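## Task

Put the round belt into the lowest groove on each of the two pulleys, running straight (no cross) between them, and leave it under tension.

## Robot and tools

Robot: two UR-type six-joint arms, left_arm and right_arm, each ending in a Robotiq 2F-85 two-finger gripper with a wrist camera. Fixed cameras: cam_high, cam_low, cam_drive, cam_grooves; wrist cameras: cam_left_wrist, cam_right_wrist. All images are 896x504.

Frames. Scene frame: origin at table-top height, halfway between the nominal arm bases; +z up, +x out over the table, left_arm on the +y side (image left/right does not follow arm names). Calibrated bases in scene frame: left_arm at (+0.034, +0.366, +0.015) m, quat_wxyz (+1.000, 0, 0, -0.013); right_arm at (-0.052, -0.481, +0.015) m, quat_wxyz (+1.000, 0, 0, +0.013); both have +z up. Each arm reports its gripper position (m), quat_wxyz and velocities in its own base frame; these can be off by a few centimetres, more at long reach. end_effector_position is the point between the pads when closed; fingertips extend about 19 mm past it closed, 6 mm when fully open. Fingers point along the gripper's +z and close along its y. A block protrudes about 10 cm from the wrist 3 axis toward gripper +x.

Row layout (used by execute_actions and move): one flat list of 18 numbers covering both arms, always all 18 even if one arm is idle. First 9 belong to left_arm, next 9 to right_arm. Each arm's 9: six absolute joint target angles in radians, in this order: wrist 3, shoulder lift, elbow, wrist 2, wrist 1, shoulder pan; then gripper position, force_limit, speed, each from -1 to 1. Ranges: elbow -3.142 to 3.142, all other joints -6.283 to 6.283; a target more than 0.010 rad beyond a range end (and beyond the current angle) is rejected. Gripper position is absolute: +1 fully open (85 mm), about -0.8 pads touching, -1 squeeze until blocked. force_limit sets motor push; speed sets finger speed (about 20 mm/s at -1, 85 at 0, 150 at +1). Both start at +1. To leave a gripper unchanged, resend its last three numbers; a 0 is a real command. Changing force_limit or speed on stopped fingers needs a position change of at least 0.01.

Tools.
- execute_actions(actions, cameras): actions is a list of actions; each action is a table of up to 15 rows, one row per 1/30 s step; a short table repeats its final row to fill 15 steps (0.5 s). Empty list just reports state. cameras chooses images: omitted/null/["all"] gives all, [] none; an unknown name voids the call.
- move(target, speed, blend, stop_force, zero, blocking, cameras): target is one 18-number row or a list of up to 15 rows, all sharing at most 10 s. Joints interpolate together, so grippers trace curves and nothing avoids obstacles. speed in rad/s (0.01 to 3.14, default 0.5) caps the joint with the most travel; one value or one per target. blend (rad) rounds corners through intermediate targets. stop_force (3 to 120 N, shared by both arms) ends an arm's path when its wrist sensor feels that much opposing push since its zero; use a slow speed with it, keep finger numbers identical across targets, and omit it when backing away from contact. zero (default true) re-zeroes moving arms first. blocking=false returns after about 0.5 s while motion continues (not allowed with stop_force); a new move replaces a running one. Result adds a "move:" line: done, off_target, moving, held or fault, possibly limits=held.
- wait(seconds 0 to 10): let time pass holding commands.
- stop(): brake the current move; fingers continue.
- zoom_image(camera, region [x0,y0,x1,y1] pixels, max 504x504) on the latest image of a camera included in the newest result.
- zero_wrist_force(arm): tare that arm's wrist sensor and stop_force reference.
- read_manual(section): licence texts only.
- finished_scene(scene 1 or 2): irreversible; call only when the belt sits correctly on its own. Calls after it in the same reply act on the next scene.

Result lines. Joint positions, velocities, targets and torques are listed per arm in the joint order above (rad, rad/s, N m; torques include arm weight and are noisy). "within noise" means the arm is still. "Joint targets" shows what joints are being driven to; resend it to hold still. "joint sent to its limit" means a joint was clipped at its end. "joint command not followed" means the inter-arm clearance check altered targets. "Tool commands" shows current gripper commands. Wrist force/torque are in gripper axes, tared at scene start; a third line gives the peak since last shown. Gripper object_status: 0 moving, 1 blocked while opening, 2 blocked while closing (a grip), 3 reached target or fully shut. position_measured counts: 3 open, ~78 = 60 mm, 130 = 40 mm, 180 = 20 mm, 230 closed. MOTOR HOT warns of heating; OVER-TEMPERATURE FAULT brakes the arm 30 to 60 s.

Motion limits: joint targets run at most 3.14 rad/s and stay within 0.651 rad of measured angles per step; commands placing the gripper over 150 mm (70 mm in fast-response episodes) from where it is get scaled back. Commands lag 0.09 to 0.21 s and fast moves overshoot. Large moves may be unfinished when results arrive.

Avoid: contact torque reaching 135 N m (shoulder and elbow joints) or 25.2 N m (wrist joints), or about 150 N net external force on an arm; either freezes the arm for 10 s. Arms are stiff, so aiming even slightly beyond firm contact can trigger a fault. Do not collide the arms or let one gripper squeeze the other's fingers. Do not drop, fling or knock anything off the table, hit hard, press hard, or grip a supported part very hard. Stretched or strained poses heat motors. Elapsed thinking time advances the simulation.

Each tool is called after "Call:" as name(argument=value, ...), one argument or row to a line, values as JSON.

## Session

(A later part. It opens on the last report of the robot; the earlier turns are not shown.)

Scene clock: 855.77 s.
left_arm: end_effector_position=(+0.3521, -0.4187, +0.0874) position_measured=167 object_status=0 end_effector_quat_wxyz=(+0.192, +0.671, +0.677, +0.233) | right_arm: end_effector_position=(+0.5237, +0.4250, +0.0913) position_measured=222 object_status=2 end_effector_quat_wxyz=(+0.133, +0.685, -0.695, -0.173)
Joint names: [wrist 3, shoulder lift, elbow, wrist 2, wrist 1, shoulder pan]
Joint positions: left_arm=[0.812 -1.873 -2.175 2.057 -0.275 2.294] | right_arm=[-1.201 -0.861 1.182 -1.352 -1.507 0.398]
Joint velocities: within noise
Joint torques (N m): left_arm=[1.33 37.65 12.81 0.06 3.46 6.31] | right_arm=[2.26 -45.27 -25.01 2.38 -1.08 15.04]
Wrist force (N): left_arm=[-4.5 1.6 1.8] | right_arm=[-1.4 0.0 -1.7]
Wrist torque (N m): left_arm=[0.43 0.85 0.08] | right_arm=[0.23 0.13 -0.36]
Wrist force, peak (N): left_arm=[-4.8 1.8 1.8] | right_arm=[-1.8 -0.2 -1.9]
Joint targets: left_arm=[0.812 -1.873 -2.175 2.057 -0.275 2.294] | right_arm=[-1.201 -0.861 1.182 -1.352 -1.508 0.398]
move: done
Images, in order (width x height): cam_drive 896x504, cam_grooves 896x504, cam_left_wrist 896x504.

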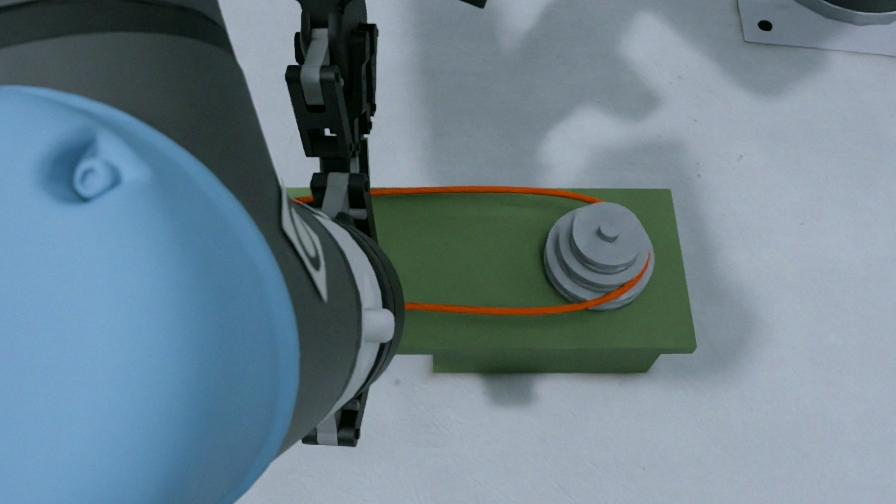

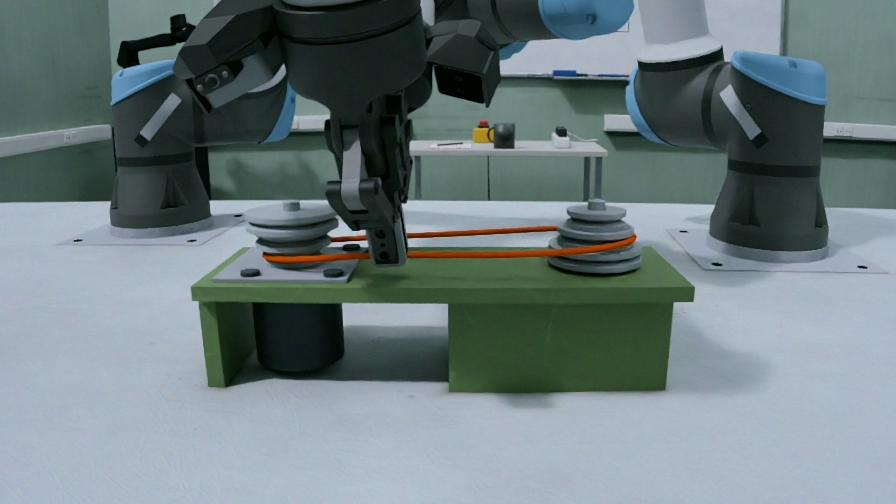

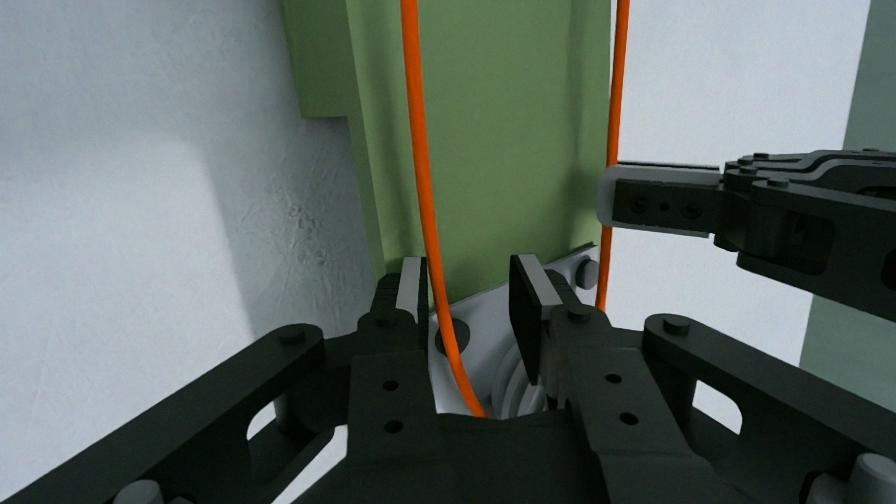

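Call:
move(
  target=[
    [0.8117,-1.8726,-2.1747,2.057,-0.2754,2.2943,-0.3,-1,-1, -1.2013,-0.8614,1.1823,-1.3521,-1.5075,0.3977,-0.3,-1,-1],
    [0.764,-1.7613,-2.1928,2.039,-0.3501,2.2625,-0.3,-1,-1,-1.1812,-0.833,1.0208,-1.3955,-1.3568,0.3994,-0.3,-1,-1],
  ],
  speed=0.08,
  cameras=["cam_grooves","cam_drive","cam_left_wrist","cam_right_wrist"],
)

Call:
zoom_image(
  camera="cam_grooves",
  region=[230, 190, 370, 290],
)

Scene clock: 920.63 s.
left_arm: end_effector_position=(+0.3265, -0.4213, +0.1241) position_measured=167 object_status=3 end_effector_quat_wxyz=(+0.210, +0.665, +0.683, +0.215) | right_arm: end_effector_position=(+0.5424, +0.4223, +0.1318) position_measured=167 object_status=3 end_effector_quat_wxyz=(+0.151, +0.681, -0.699, -0.155)
Joint names: [wrist 3, shoulder lift, elbow, wrist 2, wrist 1, shoulder pan]
Joint positions: left_arm=[0.764 -1.761 -2.193 2.039 -0.35 2.263] | right_arm=[-1.181 -0.833 1.021 -1.395 -1.357 0.399]
Joint velocities: within noise
Joint torques (N m): left_arm=[-1.45 36.18 4.9 -0.48 1.46 -7.45] | right_arm=[2.19 -45.45 -36.92 -1.91 0.28 15.77]
Wrist force (N): left_arm=[-4.5 1.5 1.8] | right_arm=[-1.4 0.1 -1.8]
Wrist torque (N m): left_arm=[0.42 0.87 0.08] | right_arm=[0.22 0.13 -0.37]
Wrist force, peak (N): left_arm=[-4.8 1.7 2.0] | right_arm=[-1.8 0.1 -2.0]
Joint targets: left_arm=[0.764 -1.761 -2.193 2.039 -0.350 2.263] | right_arm=[-1.181 -0.833 1.021 -1.395 -1.357 0.399]
move: done
Images, in order (width x height): cam_drive 896x504, cam_grooves 896x504, cam_left_wrist 896x504, cam_right_wrist 896x504.

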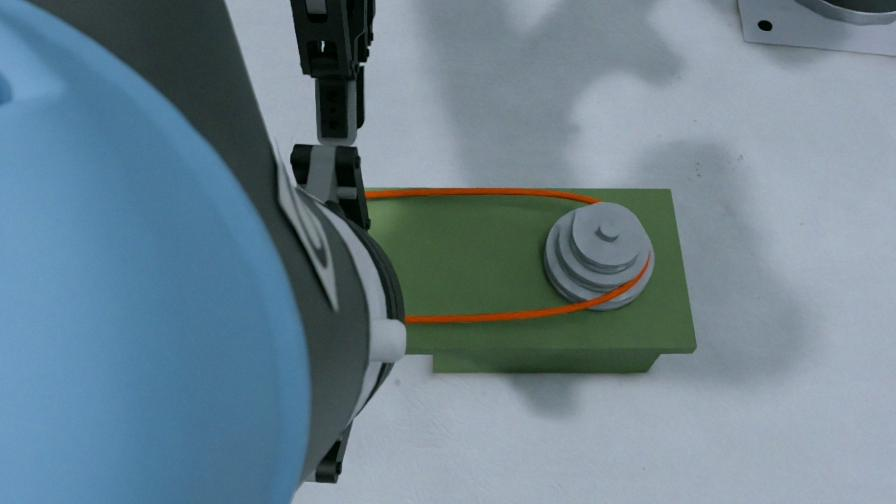

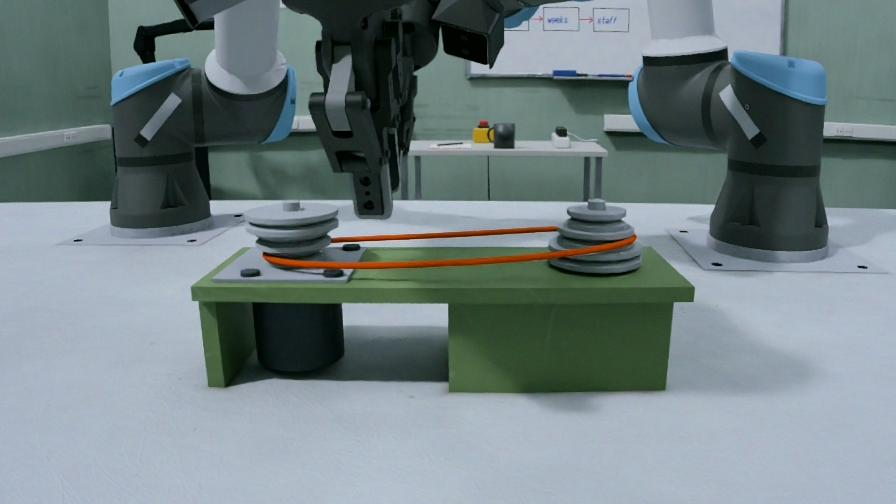

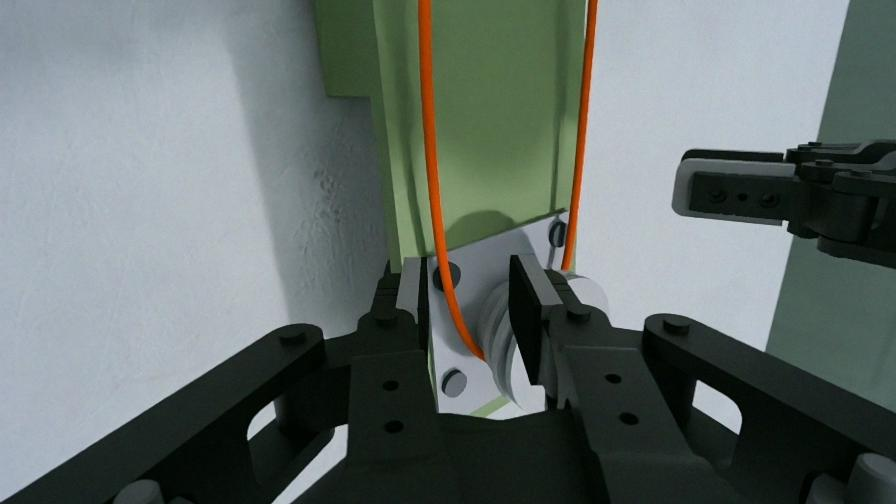

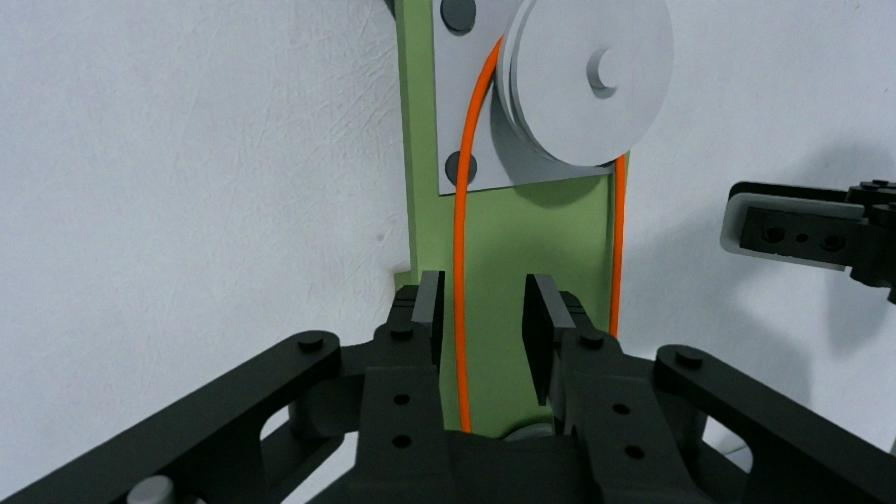

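Scaled by 3.600 from the camera's 896x504 image, which has a finer 1280x720 frame.

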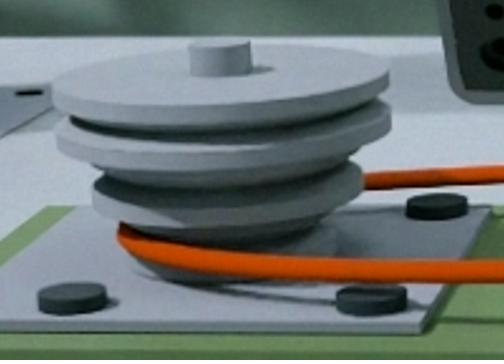

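Call:
move(
  target=[
    [0.899,-1.4168,-2.2952,1.9819,-0.5346,2.3972,-0.3,-1,-1,-1.0917,-0.6372,0.4836,-1.3589,-1.0326,0.4945,-0.3,-1,-1],
    [0.899,-1.5871,-2.4075,1.9819,-0.252,2.3972,-0.3,-1,-1,-1.0917,-0.6537,0.6961,-1.3589,-1.2286,0.4945,-0.3,-1,-1],
  ],
  speed=0.3,
)

Call:
zoom_image(
  camera="cam_grooves",
  region=[430, 150, 650, 290],
)

Scene clock: 931.73 s.
left_arm: end_effector_position=(+0.3174, -0.3340, +0.1264) position_measured=167 object_status=3 end_effector_quat_wxyz=(+0.210, +0.665, +0.683, +0.215) | right_arm: end_effector_position=(+0.5513, +0.5101, +0.1341) position_measured=167 object_status=3 end_effector_quat_wxyz=(+0.151, +0.681, -0.699, -0.155)
Joint names: [wrist 3, shoulder lift, elbow, wrist 2, wrist 1, shoulder pan]
Joint positions: left_arm=[0.899 -1.587 -2.407 1.982 -0.252 2.397] | right_arm=[-1.092 -0.654 0.696 -1.359 -1.228 0.495]
Joint velocities: within noise
Joint torques (N m): left_arm=[1.47 7.35 4.09 -0.18 5.19 6.8] | right_arm=[2.25 -64.25 -13.72 2.6 -3.91 15.66]
Wrist force (N): left_arm=[-4.3 2.0 1.7] | right_arm=[-1.6 0.0 -1.6]
Wrist torque (N m): left_arm=[0.47 0.84 0.07] | right_arm=[0.21 0.16 -0.35]
Wrist force, peak (N): left_arm=[-5.1 1.5 2.0] | right_arm=[-1.7 0.6 -2.6]
Joint targets: left_arm=[0.899 -1.587 -2.408 1.982 -0.252 2.397] | right_arm=[-1.092 -0.654 0.696 -1.359 -1.229 0.494]
move: done

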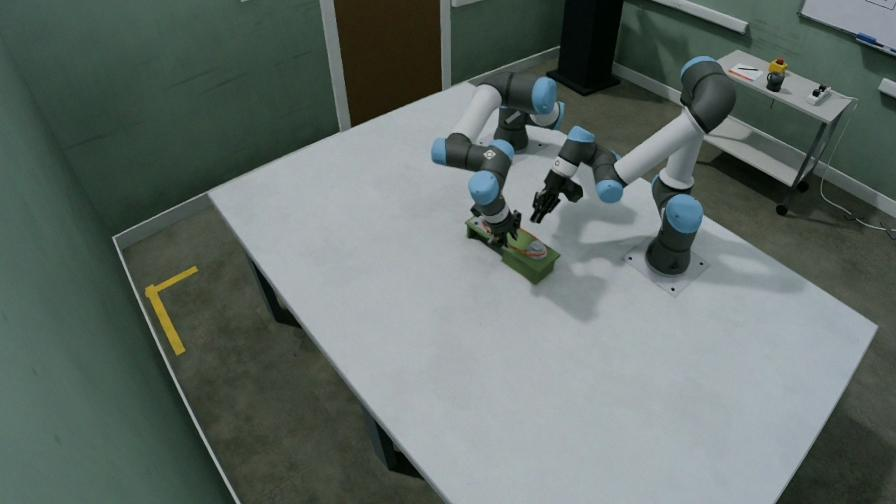

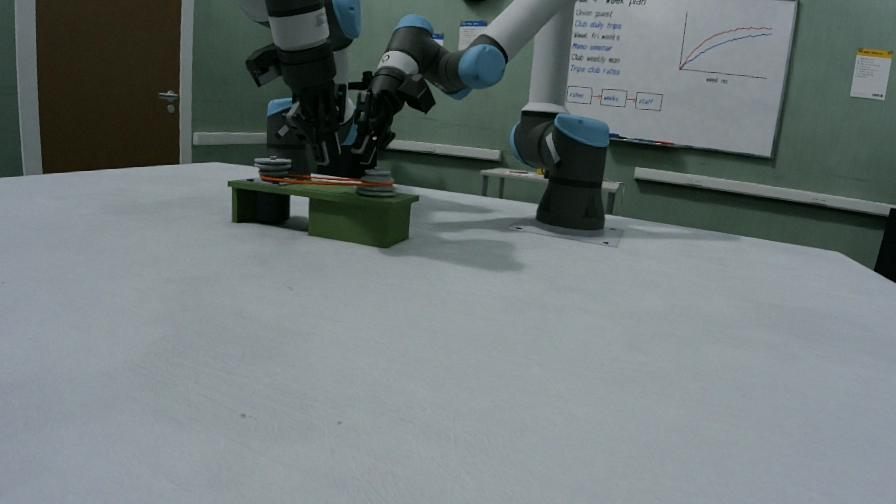

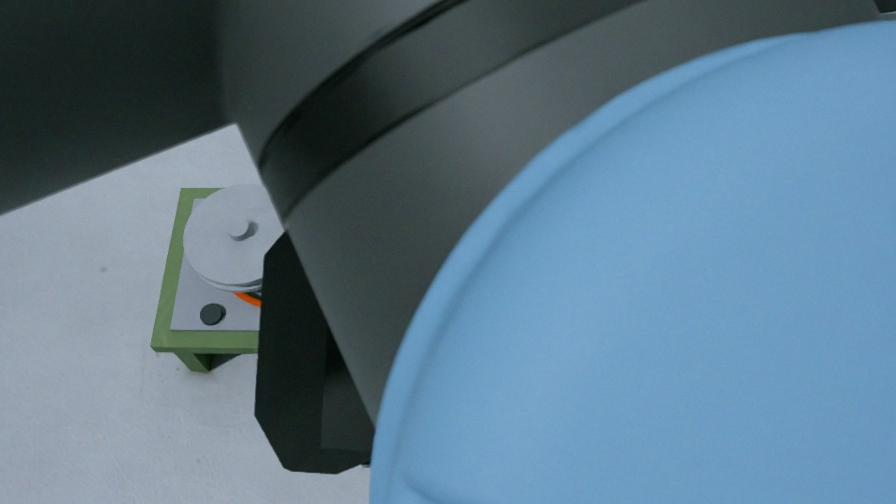

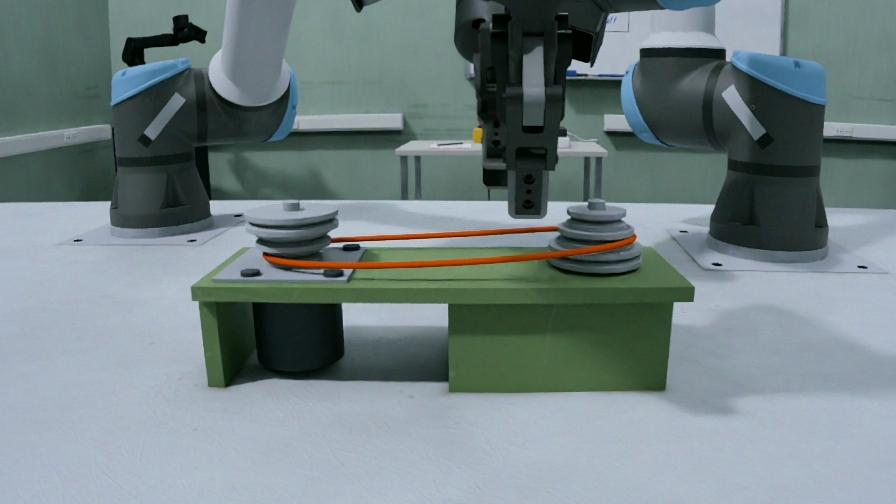

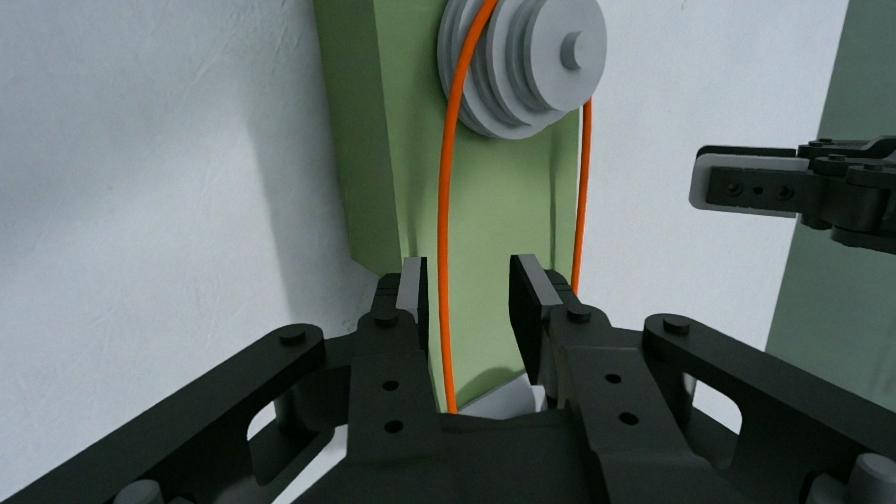

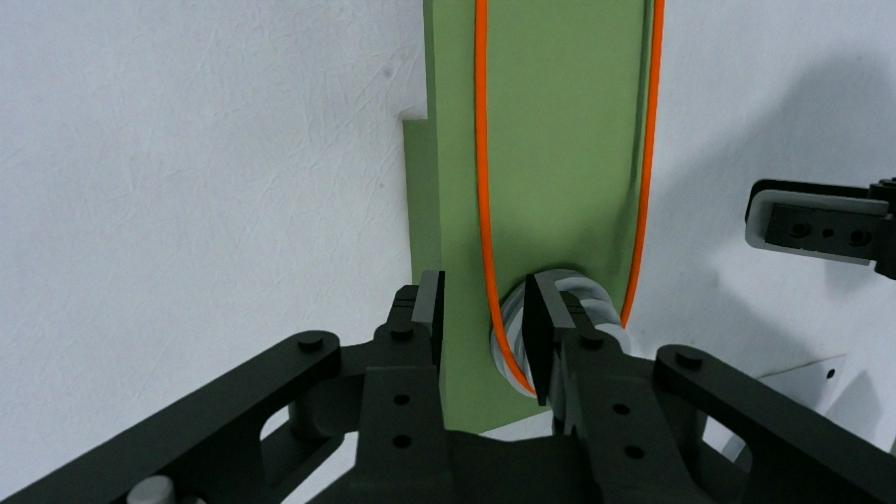

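Scaled by 2.291 from the camera's 896x504 image, which has a finer 1280x720 frame.

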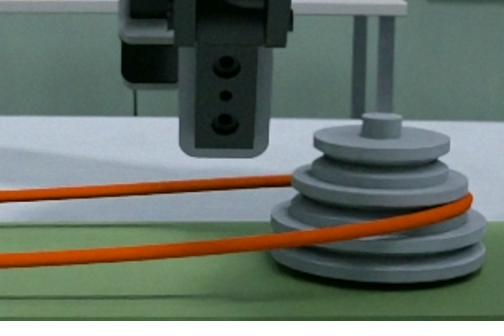

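Call:
move(
  target=[0.9264,-1.7164,-2.4287,1.969,-0.0906,2.4256,-0.3,-1,-1, -1.0801,-0.6892,0.8708,-1.3544,-1.3702,0.5067,-0.3,-1,-1],
  speed=0.06,
  stop_force=8,
  cameras=["cam_grooves","cam_left_wrist","cam_right_wrist"],
)

Call:
zoom_image(
  camera="cam_grooves",
  region=[430, 150, 650, 290],
)

Scene clock: 960.17 s.
left_arm: end_effector_position=(+0.3323, -0.3337, +0.0875) position_measured=167 object_status=3 end_effector_quat_wxyz=(+0.210, +0.665, +0.683, +0.215) | right_arm: end_effector_position=(+0.5316, +0.5106, +0.0919) position_measured=167 object_status=3 end_effector_quat_wxyz=(+0.151, +0.681, -0.699, -0.155)
Joint names: [wrist 3, shoulder lift, elbow, wrist 2, wrist 1, shoulder pan]
Joint positions: left_arm=[0.926 -1.716 -2.429 1.969 -0.091 2.426] | right_arm=[-1.08 -0.689 0.871 -1.354 -1.37 0.507]
Joint velocities: within noise
Joint torques (N m): left_arm=[1.51 10.27 2.88 -0.3 4.86 6.88] | right_arm=[2.21 -62.52 -14.22 2.6 -3.71 14.94]
Wrist force (N): left_arm=[-4.7 1.8 1.4] | right_arm=[-1.5 0.0 -1.7]
Wrist torque (N m): left_arm=[0.46 0.90 0.08] | right_arm=[0.21 0.15 -0.36]
Wrist force, peak (N): left_arm=[-4.8 1.9 1.9] | right_arm=[-1.7 -0.2 -2.0]
Joint targets: left_arm=[0.926 -1.716 -2.429 1.969 -0.091 2.426] | right_arm=[-1.080 -0.689 0.871 -1.354 -1.370 0.507]
move: done
Images, in order (width x height): cam_grooves 896x504, cam_left_wrist 896x504, cam_right_wrist 896x504.

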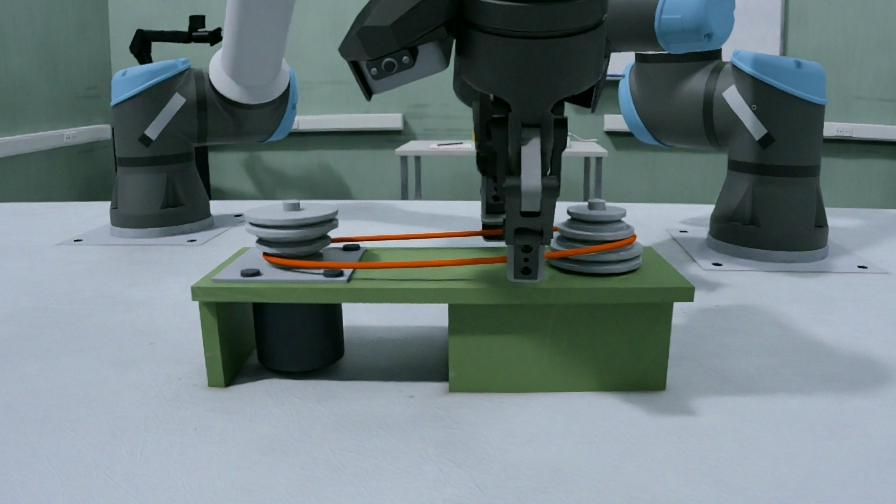

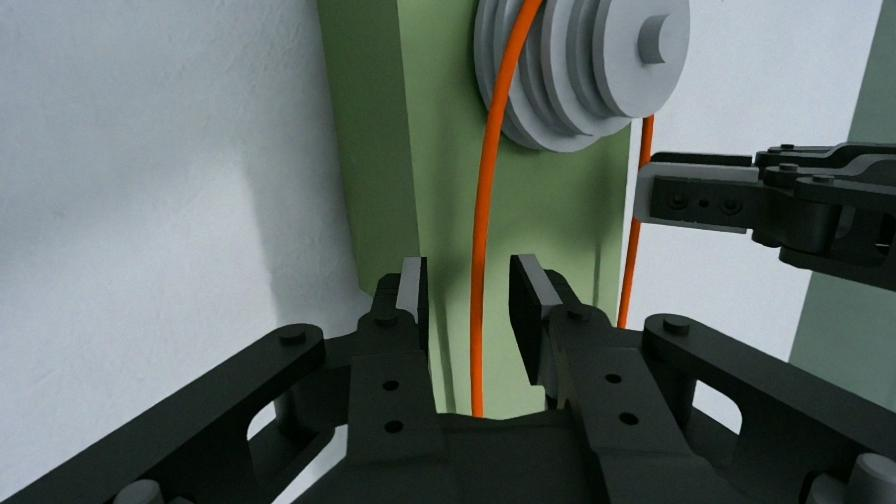

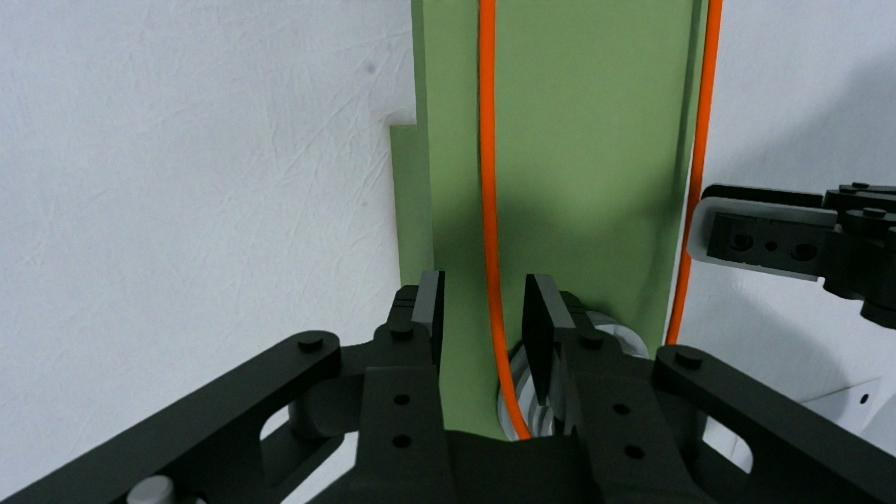

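Scaled by 2.291 from the camera's 896x504 image, which has a finer 1280x720 frame.

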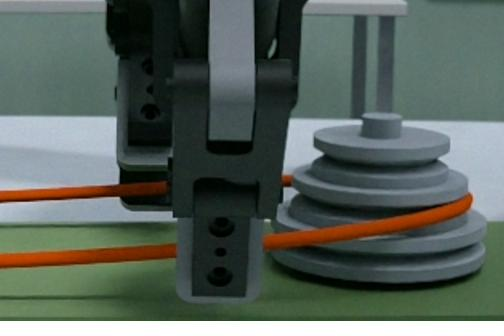

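Call:
move(
  target=[0.9264,-1.7164,-2.4287,1.969,-0.0906,2.4256,-1,-0.4,-1, -1.0801,-0.6892,0.8708,-1.3544,-1.3702,0.5067,-1,-0.4,-1],
  speed=0.06,
  cameras=["cam_grooves","cam_left_wrist","cam_right_wrist"],
)

Call:
zoom_image(
  camera="cam_left_wrist",
  region=[380, 50, 720, 330],
)

Call:
zoom_image(
  camera="cam_grooves",
  region=[430, 150, 650, 290],
)

Scene clock: 967.20 s.
left_arm: end_effector_position=(+0.3323, -0.3337, +0.0875) position_measured=230 object_status=3 end_effector_quat_wxyz=(+0.210, +0.665, +0.683, +0.215) | right_arm: end_effector_position=(+0.5316, +0.5106, +0.0919) position_measured=223 object_status=2 end_effector_quat_wxyz=(+0.151, +0.681, -0.699, -0.155)
Joint names: [wrist 3, shoulder lift, elbow, wrist 2, wrist 1, shoulder pan]
Joint positions: left_arm=[0.926 -1.716 -2.429 1.969 -0.091 2.426] | right_arm=[-1.08 -0.689 0.871 -1.354 -1.37 0.507]
Joint velocities: within noise
Joint torques (N m): left_arm=[1.33 10.98 12.34 -0.02 2.84 5.69] | right_arm=[2.22 -61.52 -22.96 2.32 -2.28 14.62]
Wrist force (N): left_arm=[-4.3 1.7 1.6] | right_arm=[-1.6 0.2 -1.7]
Wrist torque (N m): left_arm=[0.44 0.83 0.09] | right_arm=[0.23 0.17 -0.36]
Wrist force, peak (N): left_arm=[-4.9 1.8 1.6] | right_arm=[-1.6 0.0 -2.1]
Joint targets: left_arm=[0.926 -1.716 -2.429 1.969 -0.091 2.426] | right_arm=[-1.080 -0.689 0.871 -1.354 -1.370 0.507]
move: done
Images, in order (width x height): cam_grooves 896x504, cam_left_wrist 896x504, cam_right_wrist 896x504.

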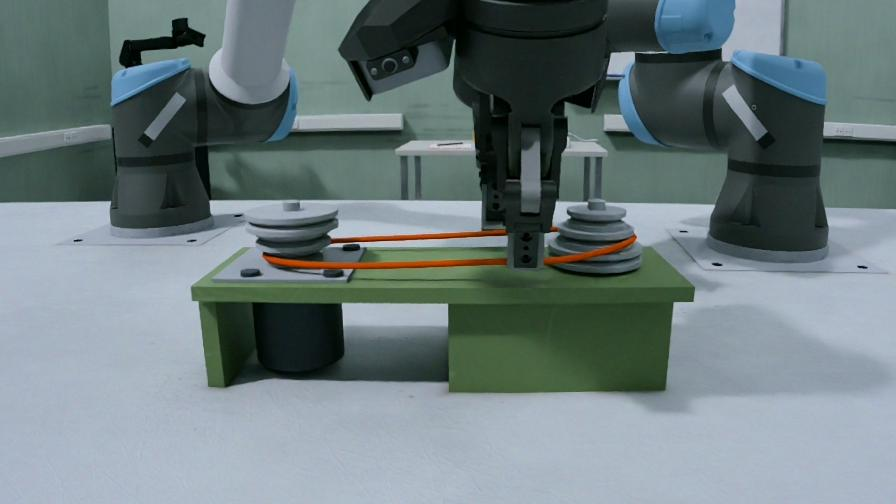

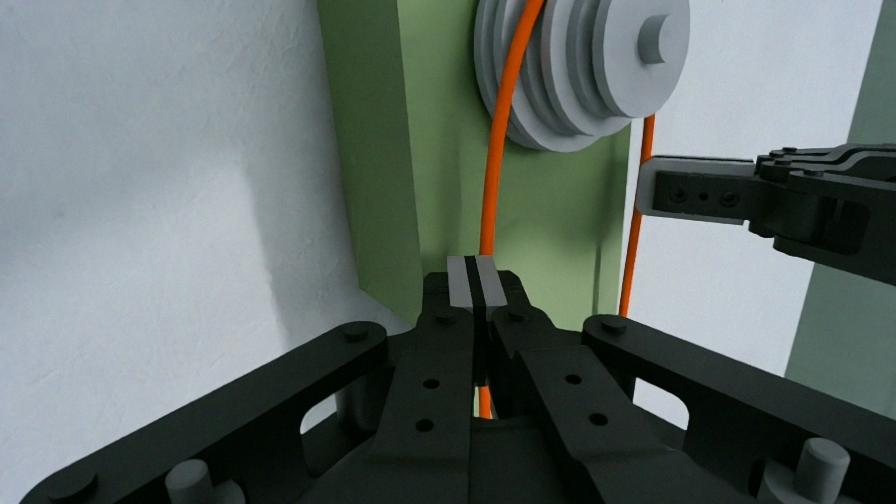

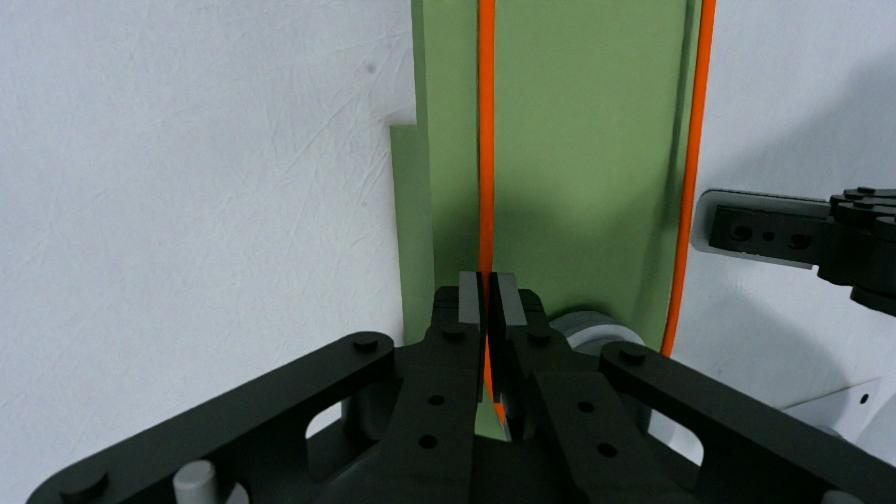

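Scaled by 1.482 from the camera's 896x504 image, which has a finer 1280x720 frame.

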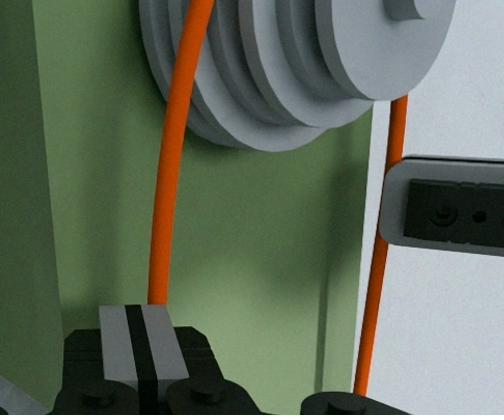

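Scaled by 2.291 from the camera's 896x504 image, which has a finer 1280x720 frame.

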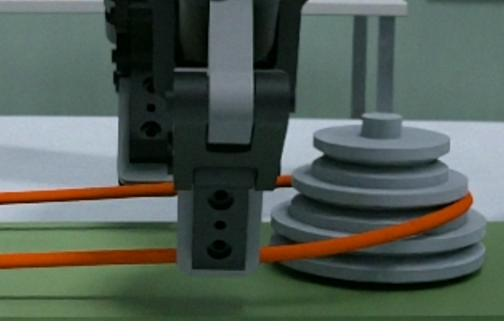

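Call:
move(
  target=[
    [0.9653,-1.5889,-2.2819,1.7751,-0.5565,2.5327,-1,-0.4,-1, -1.0801,-0.6892,0.8708,-1.3544,-1.3702,0.5067,-1,-0.4,-1],
    [0.9653,-1.5889,-2.2819,1.7751,-0.5565,2.5327,-0.5,-0.4,-1, -1.0801,-0.6892,0.8708,-1.3544,-1.3702,0.5067,-1,-0.4,-1],
  ],
  speed=0.12,
  cameras=["cam_grooves","cam_left_wrist","cam_right_wrist"],
)

Scene clock: 1001.10 s.
left_arm: end_effector_position=(+0.3363, -0.3335, +0.1127) position_measured=192 object_status=0 end_effector_quat_wxyz=(+0.121, +0.687, +0.705, +0.124) | right_arm: end_effector_position=(+0.5316, +0.5106, +0.0919) position_measured=223 object_status=2 end_effector_quat_wxyz=(+0.151, +0.681, -0.699, -0.155)
Joint names: [wrist 3, shoulder lift, elbow, wrist 2, wrist 1, shoulder pan]
Joint positions: left_arm=[0.965 -1.589 -2.282 1.775 -0.557 2.533] | right_arm=[-1.08 -0.689 0.871 -1.354 -1.37 0.507]
Joint velocities: within noise
Joint torques (N m): left_arm=[1.44 29.32 34.04 -0.6 1.77 6.99] | right_arm=[2.08 -58.67 -29 1.71 -0.3 12.51]
Wrist force (N): left_arm=[-4.0 1.3 1.4] | right_arm=[-1.4 0.2 -1.5]
Wrist torque (N m): left_arm=[0.37 0.84 0.02] | right_arm=[0.23 0.14 -0.36]
Wrist force, peak (N): left_arm=[-4.7 1.9 1.8] | right_arm=[-1.7 0.0 -1.9]
Joint targets: left_arm=[0.965 -1.589 -2.282 1.775 -0.556 2.533] | right_arm=[-1.080 -0.689 0.871 -1.354 -1.370 0.507]
move: done
Images, in order (width x height): cam_grooves 896x504, cam_left_wrist 896x504, cam_right_wrist 896x504.

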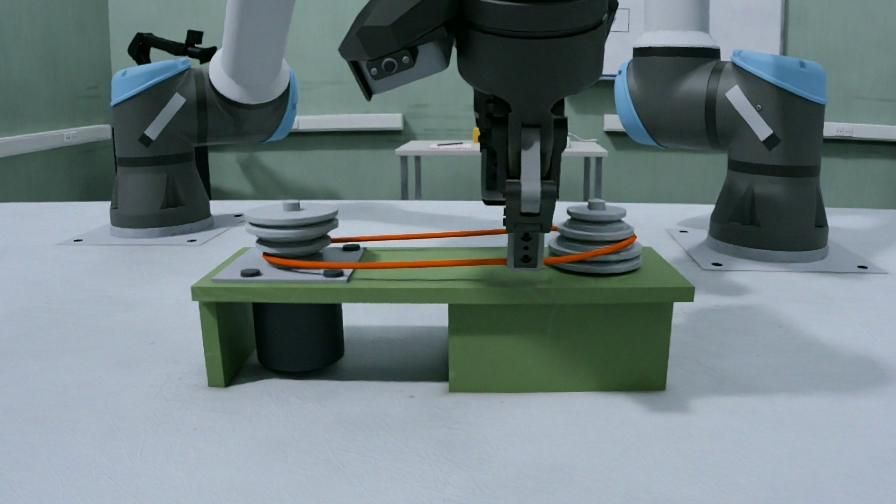

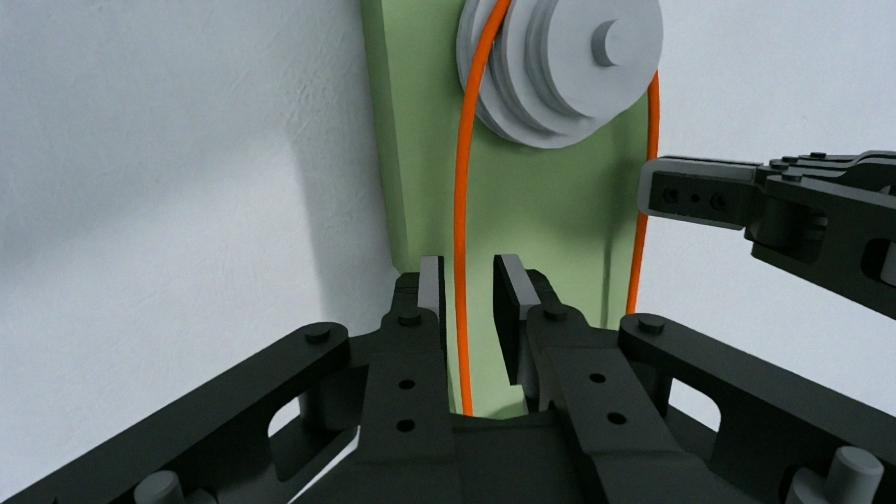

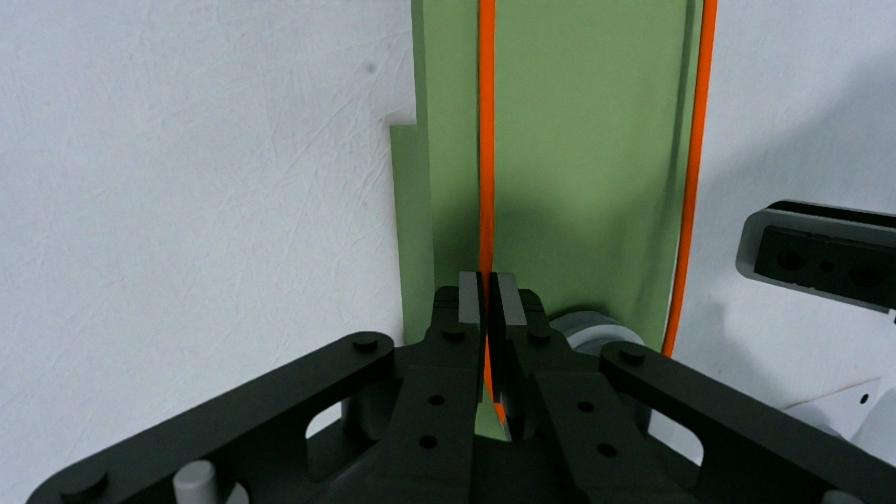

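Call:
move(
  target=[0.9796,-1.677,-2.306,1.771,-0.441,2.5474,-0.5,-0.4,-1, -1.0801,-0.6892,0.8708,-1.3544,-1.3702,0.5067,-1,-0.4,-1],
  speed=0.05,
  stop_force=6,
  cameras=["cam_grooves","cam_left_wrist","cam_right_wrist"],
)

Call:
zoom_image(
  camera="cam_grooves",
  region=[430, 190, 570, 290],
)

Call:
zoom_image(
  camera="cam_left_wrist",
  region=[390, 150, 570, 300],
)

Scene clock: 1012.87 s.
left_arm: end_effector_position=(+0.3458, -0.3334, +0.0821) position_measured=192 object_status=3 end_effector_quat_wxyz=(+0.121, +0.687, +0.705, +0.124) | right_arm: end_effector_position=(+0.5316, +0.5106, +0.0919) position_measured=223 object_status=2 end_effector_quat_wxyz=(+0.151, +0.681, -0.699, -0.155)
Joint names: [wrist 3, shoulder lift, elbow, wrist 2, wrist 1, shoulder pan]
Joint positions: left_arm=[0.979 -1.67 -2.304 1.771 -0.45 2.546] | right_arm=[-1.08 -0.689 0.871 -1.354 -1.37 0.507]
Joint velocities: within noise
Joint torques (N m): left_arm=[-1.33 29.42 32.66 1.01 3 -8.37] | right_arm=[1.89 -56.61 -28.74 1.11 -0.34 11.7]
Wrist force (N): left_arm=[-3.1 3.5 -1.1] | right_arm=[-1.5 0.0 -1.8]
Wrist torque (N m): left_arm=[0.37 0.83 0.05] | right_arm=[0.21 0.15 -0.36]
Wrist force, peak (N): left_arm=[2.9 -2.0 -39.5] | right_arm=[-1.6 0.1 -2.1]
Joint targets: left_arm=[0.979 -1.670 -2.304 1.771 -0.450 2.546] | right_arm=[-1.080 -0.689 0.871 -1.354 -1.370 0.507]
move: contact (left_arm)
Images, in order (width x height): cam_grooves 896x504, cam_left_wrist 896x504, cam_right_wrist 896x504.

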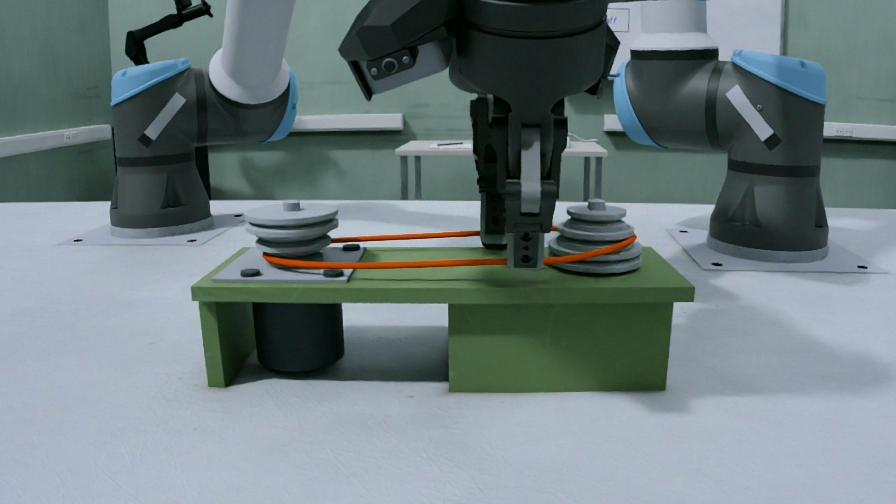

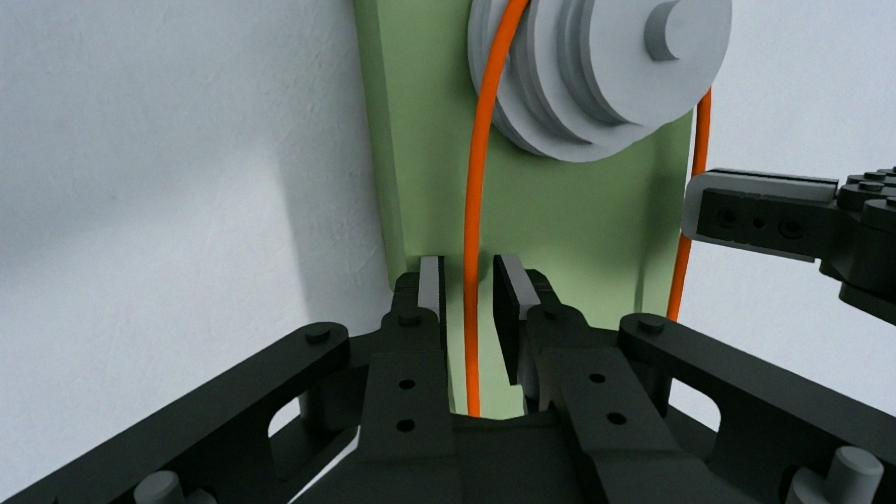

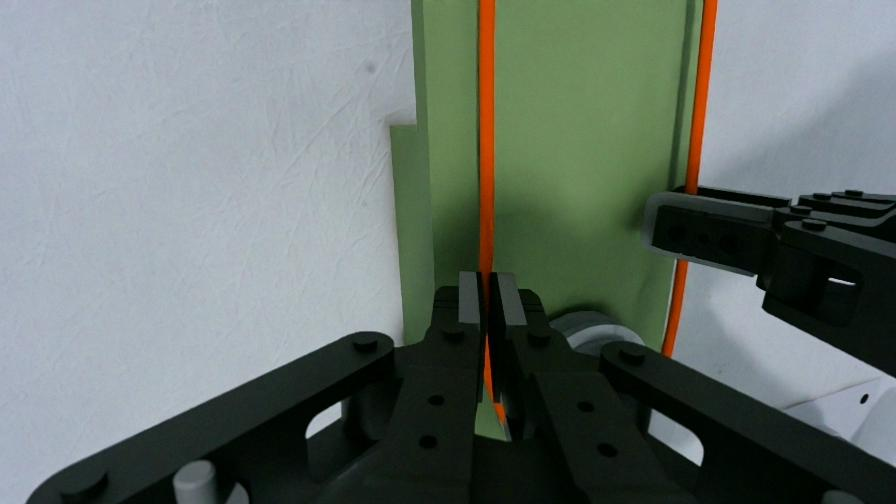

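Scaled by 3.600 from the camera's 896x504 image, which has a finer 1280x720 frame.

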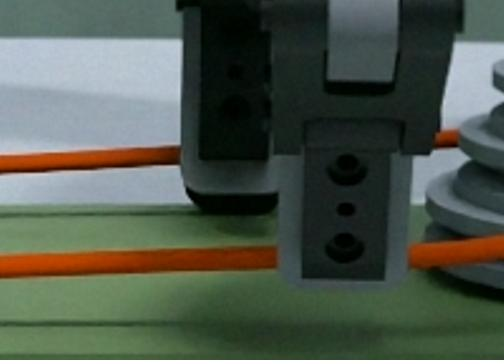

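Scaled by 2.800 from the camera's 896x504 image, which has a finer 1280x720 frame.

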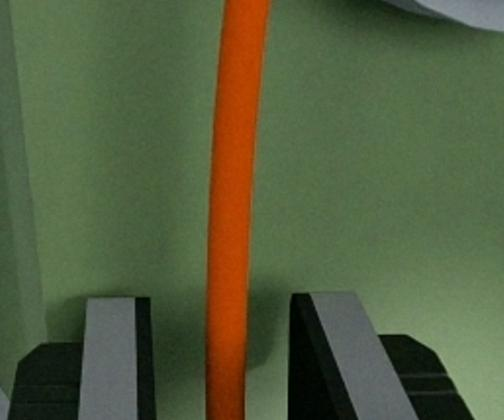

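Call:
move(
  target=[
    [0.9784,-1.6635,-2.3003,1.7713,-0.4609,2.5462,-0.5,-0.4,-1, -1.0801,-0.6892,0.8708,-1.3544,-1.3702,0.5067,-1,-0.4,-1],
    [0.9784,-1.6635,-2.3003,1.7713,-0.4609,2.5462,-1,-0.4,-1, -1.0801,-0.6892,0.8708,-1.3544,-1.3702,0.5067,-1,-0.4,-1],
  ],
  speed=0.05,
  cameras=["cam_grooves","cam_left_wrist","cam_right_wrist"],
)

Call:
zoom_image(
  camera="cam_grooves",
  region=[430, 190, 670, 290],
)

Scene clock: 1027.23 s.
left_arm: end_effector_position=(+0.3458, -0.3334, +0.0851) position_measured=222 object_status=0 end_effector_quat_wxyz=(+0.121, +0.687, +0.705, +0.124) | right_arm: end_effector_position=(+0.5316, +0.5106, +0.0919) position_measured=223 object_status=2 end_effector_quat_wxyz=(+0.151, +0.681, -0.699, -0.155)
Joint names: [wrist 3, shoulder lift, elbow, wrist 2, wrist 1, shoulder pan]
Joint positions: left_arm=[0.978 -1.663 -2.3 1.771 -0.461 2.546] | right_arm=[-1.08 -0.689 0.871 -1.354 -1.37 0.507]
Joint velocities: within noise
Joint torques (N m): left_arm=[-1.42 30.78 32.9 -0.24 1.86 -6.85] | right_arm=[1.59 -54.66 -28.01 0.81 -0.46 11.26]
Wrist force (N): left_arm=[-3.9 1.5 1.1] | right_arm=[-1.4 0.0 -1.7]
Wrist torque (N m): left_arm=[0.39 0.81 0.03] | right_arm=[0.20 0.14 -0.36]
Wrist force, peak (N): left_arm=[-3.4 3.4 -0.9] | right_arm=[-1.6 0.3 -2.0]
Joint targets: left_arm=[0.978 -1.664 -2.300 1.771 -0.461 2.546] | right_arm=[-1.080 -0.689 0.871 -1.354 -1.370 0.507]
move: done
Images, in order (width x height): cam_grooves 896x504, cam_left_wrist 896x504, cam_right_wrist 896x504.

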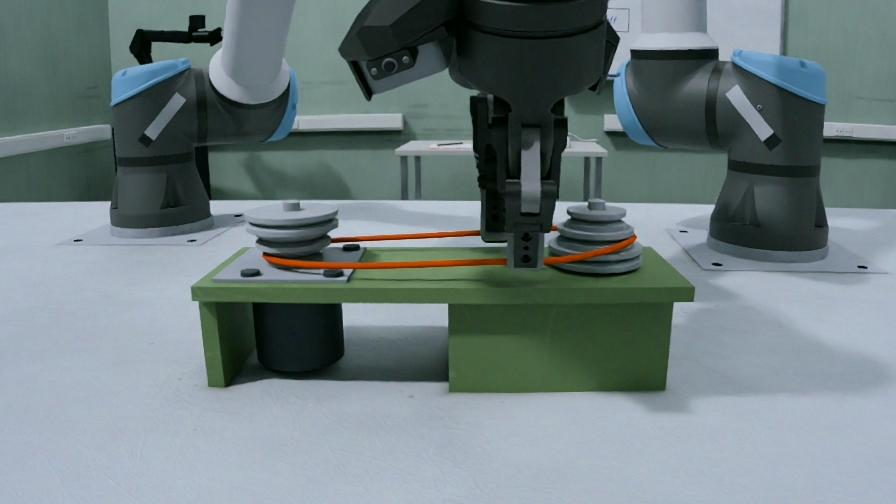

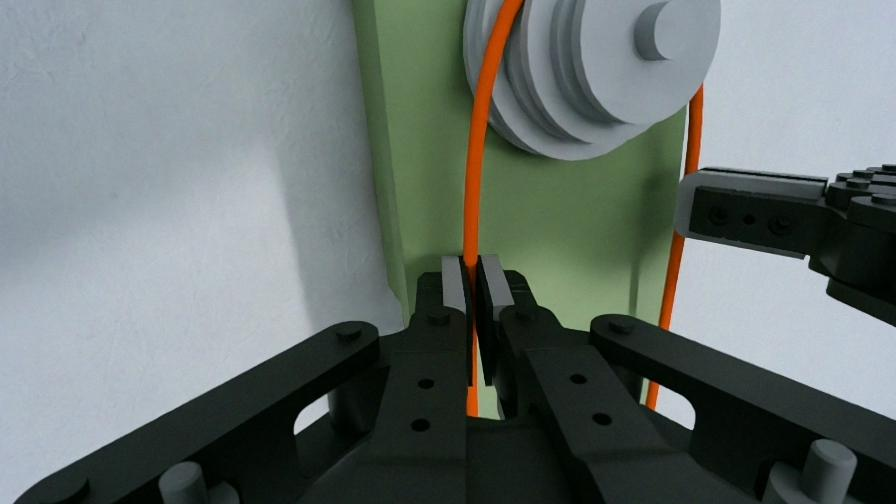

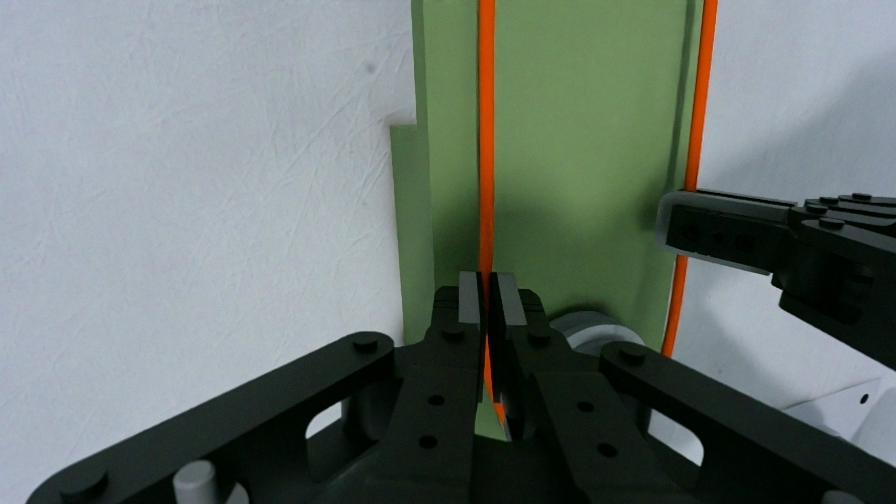

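Scaled by 2.100 from the camera's 896x504 image, which has a finer 1280x720 frame.

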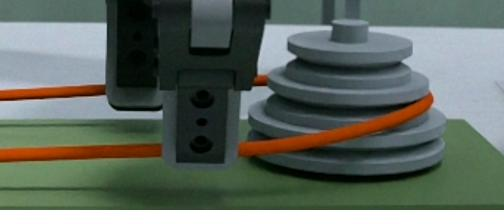

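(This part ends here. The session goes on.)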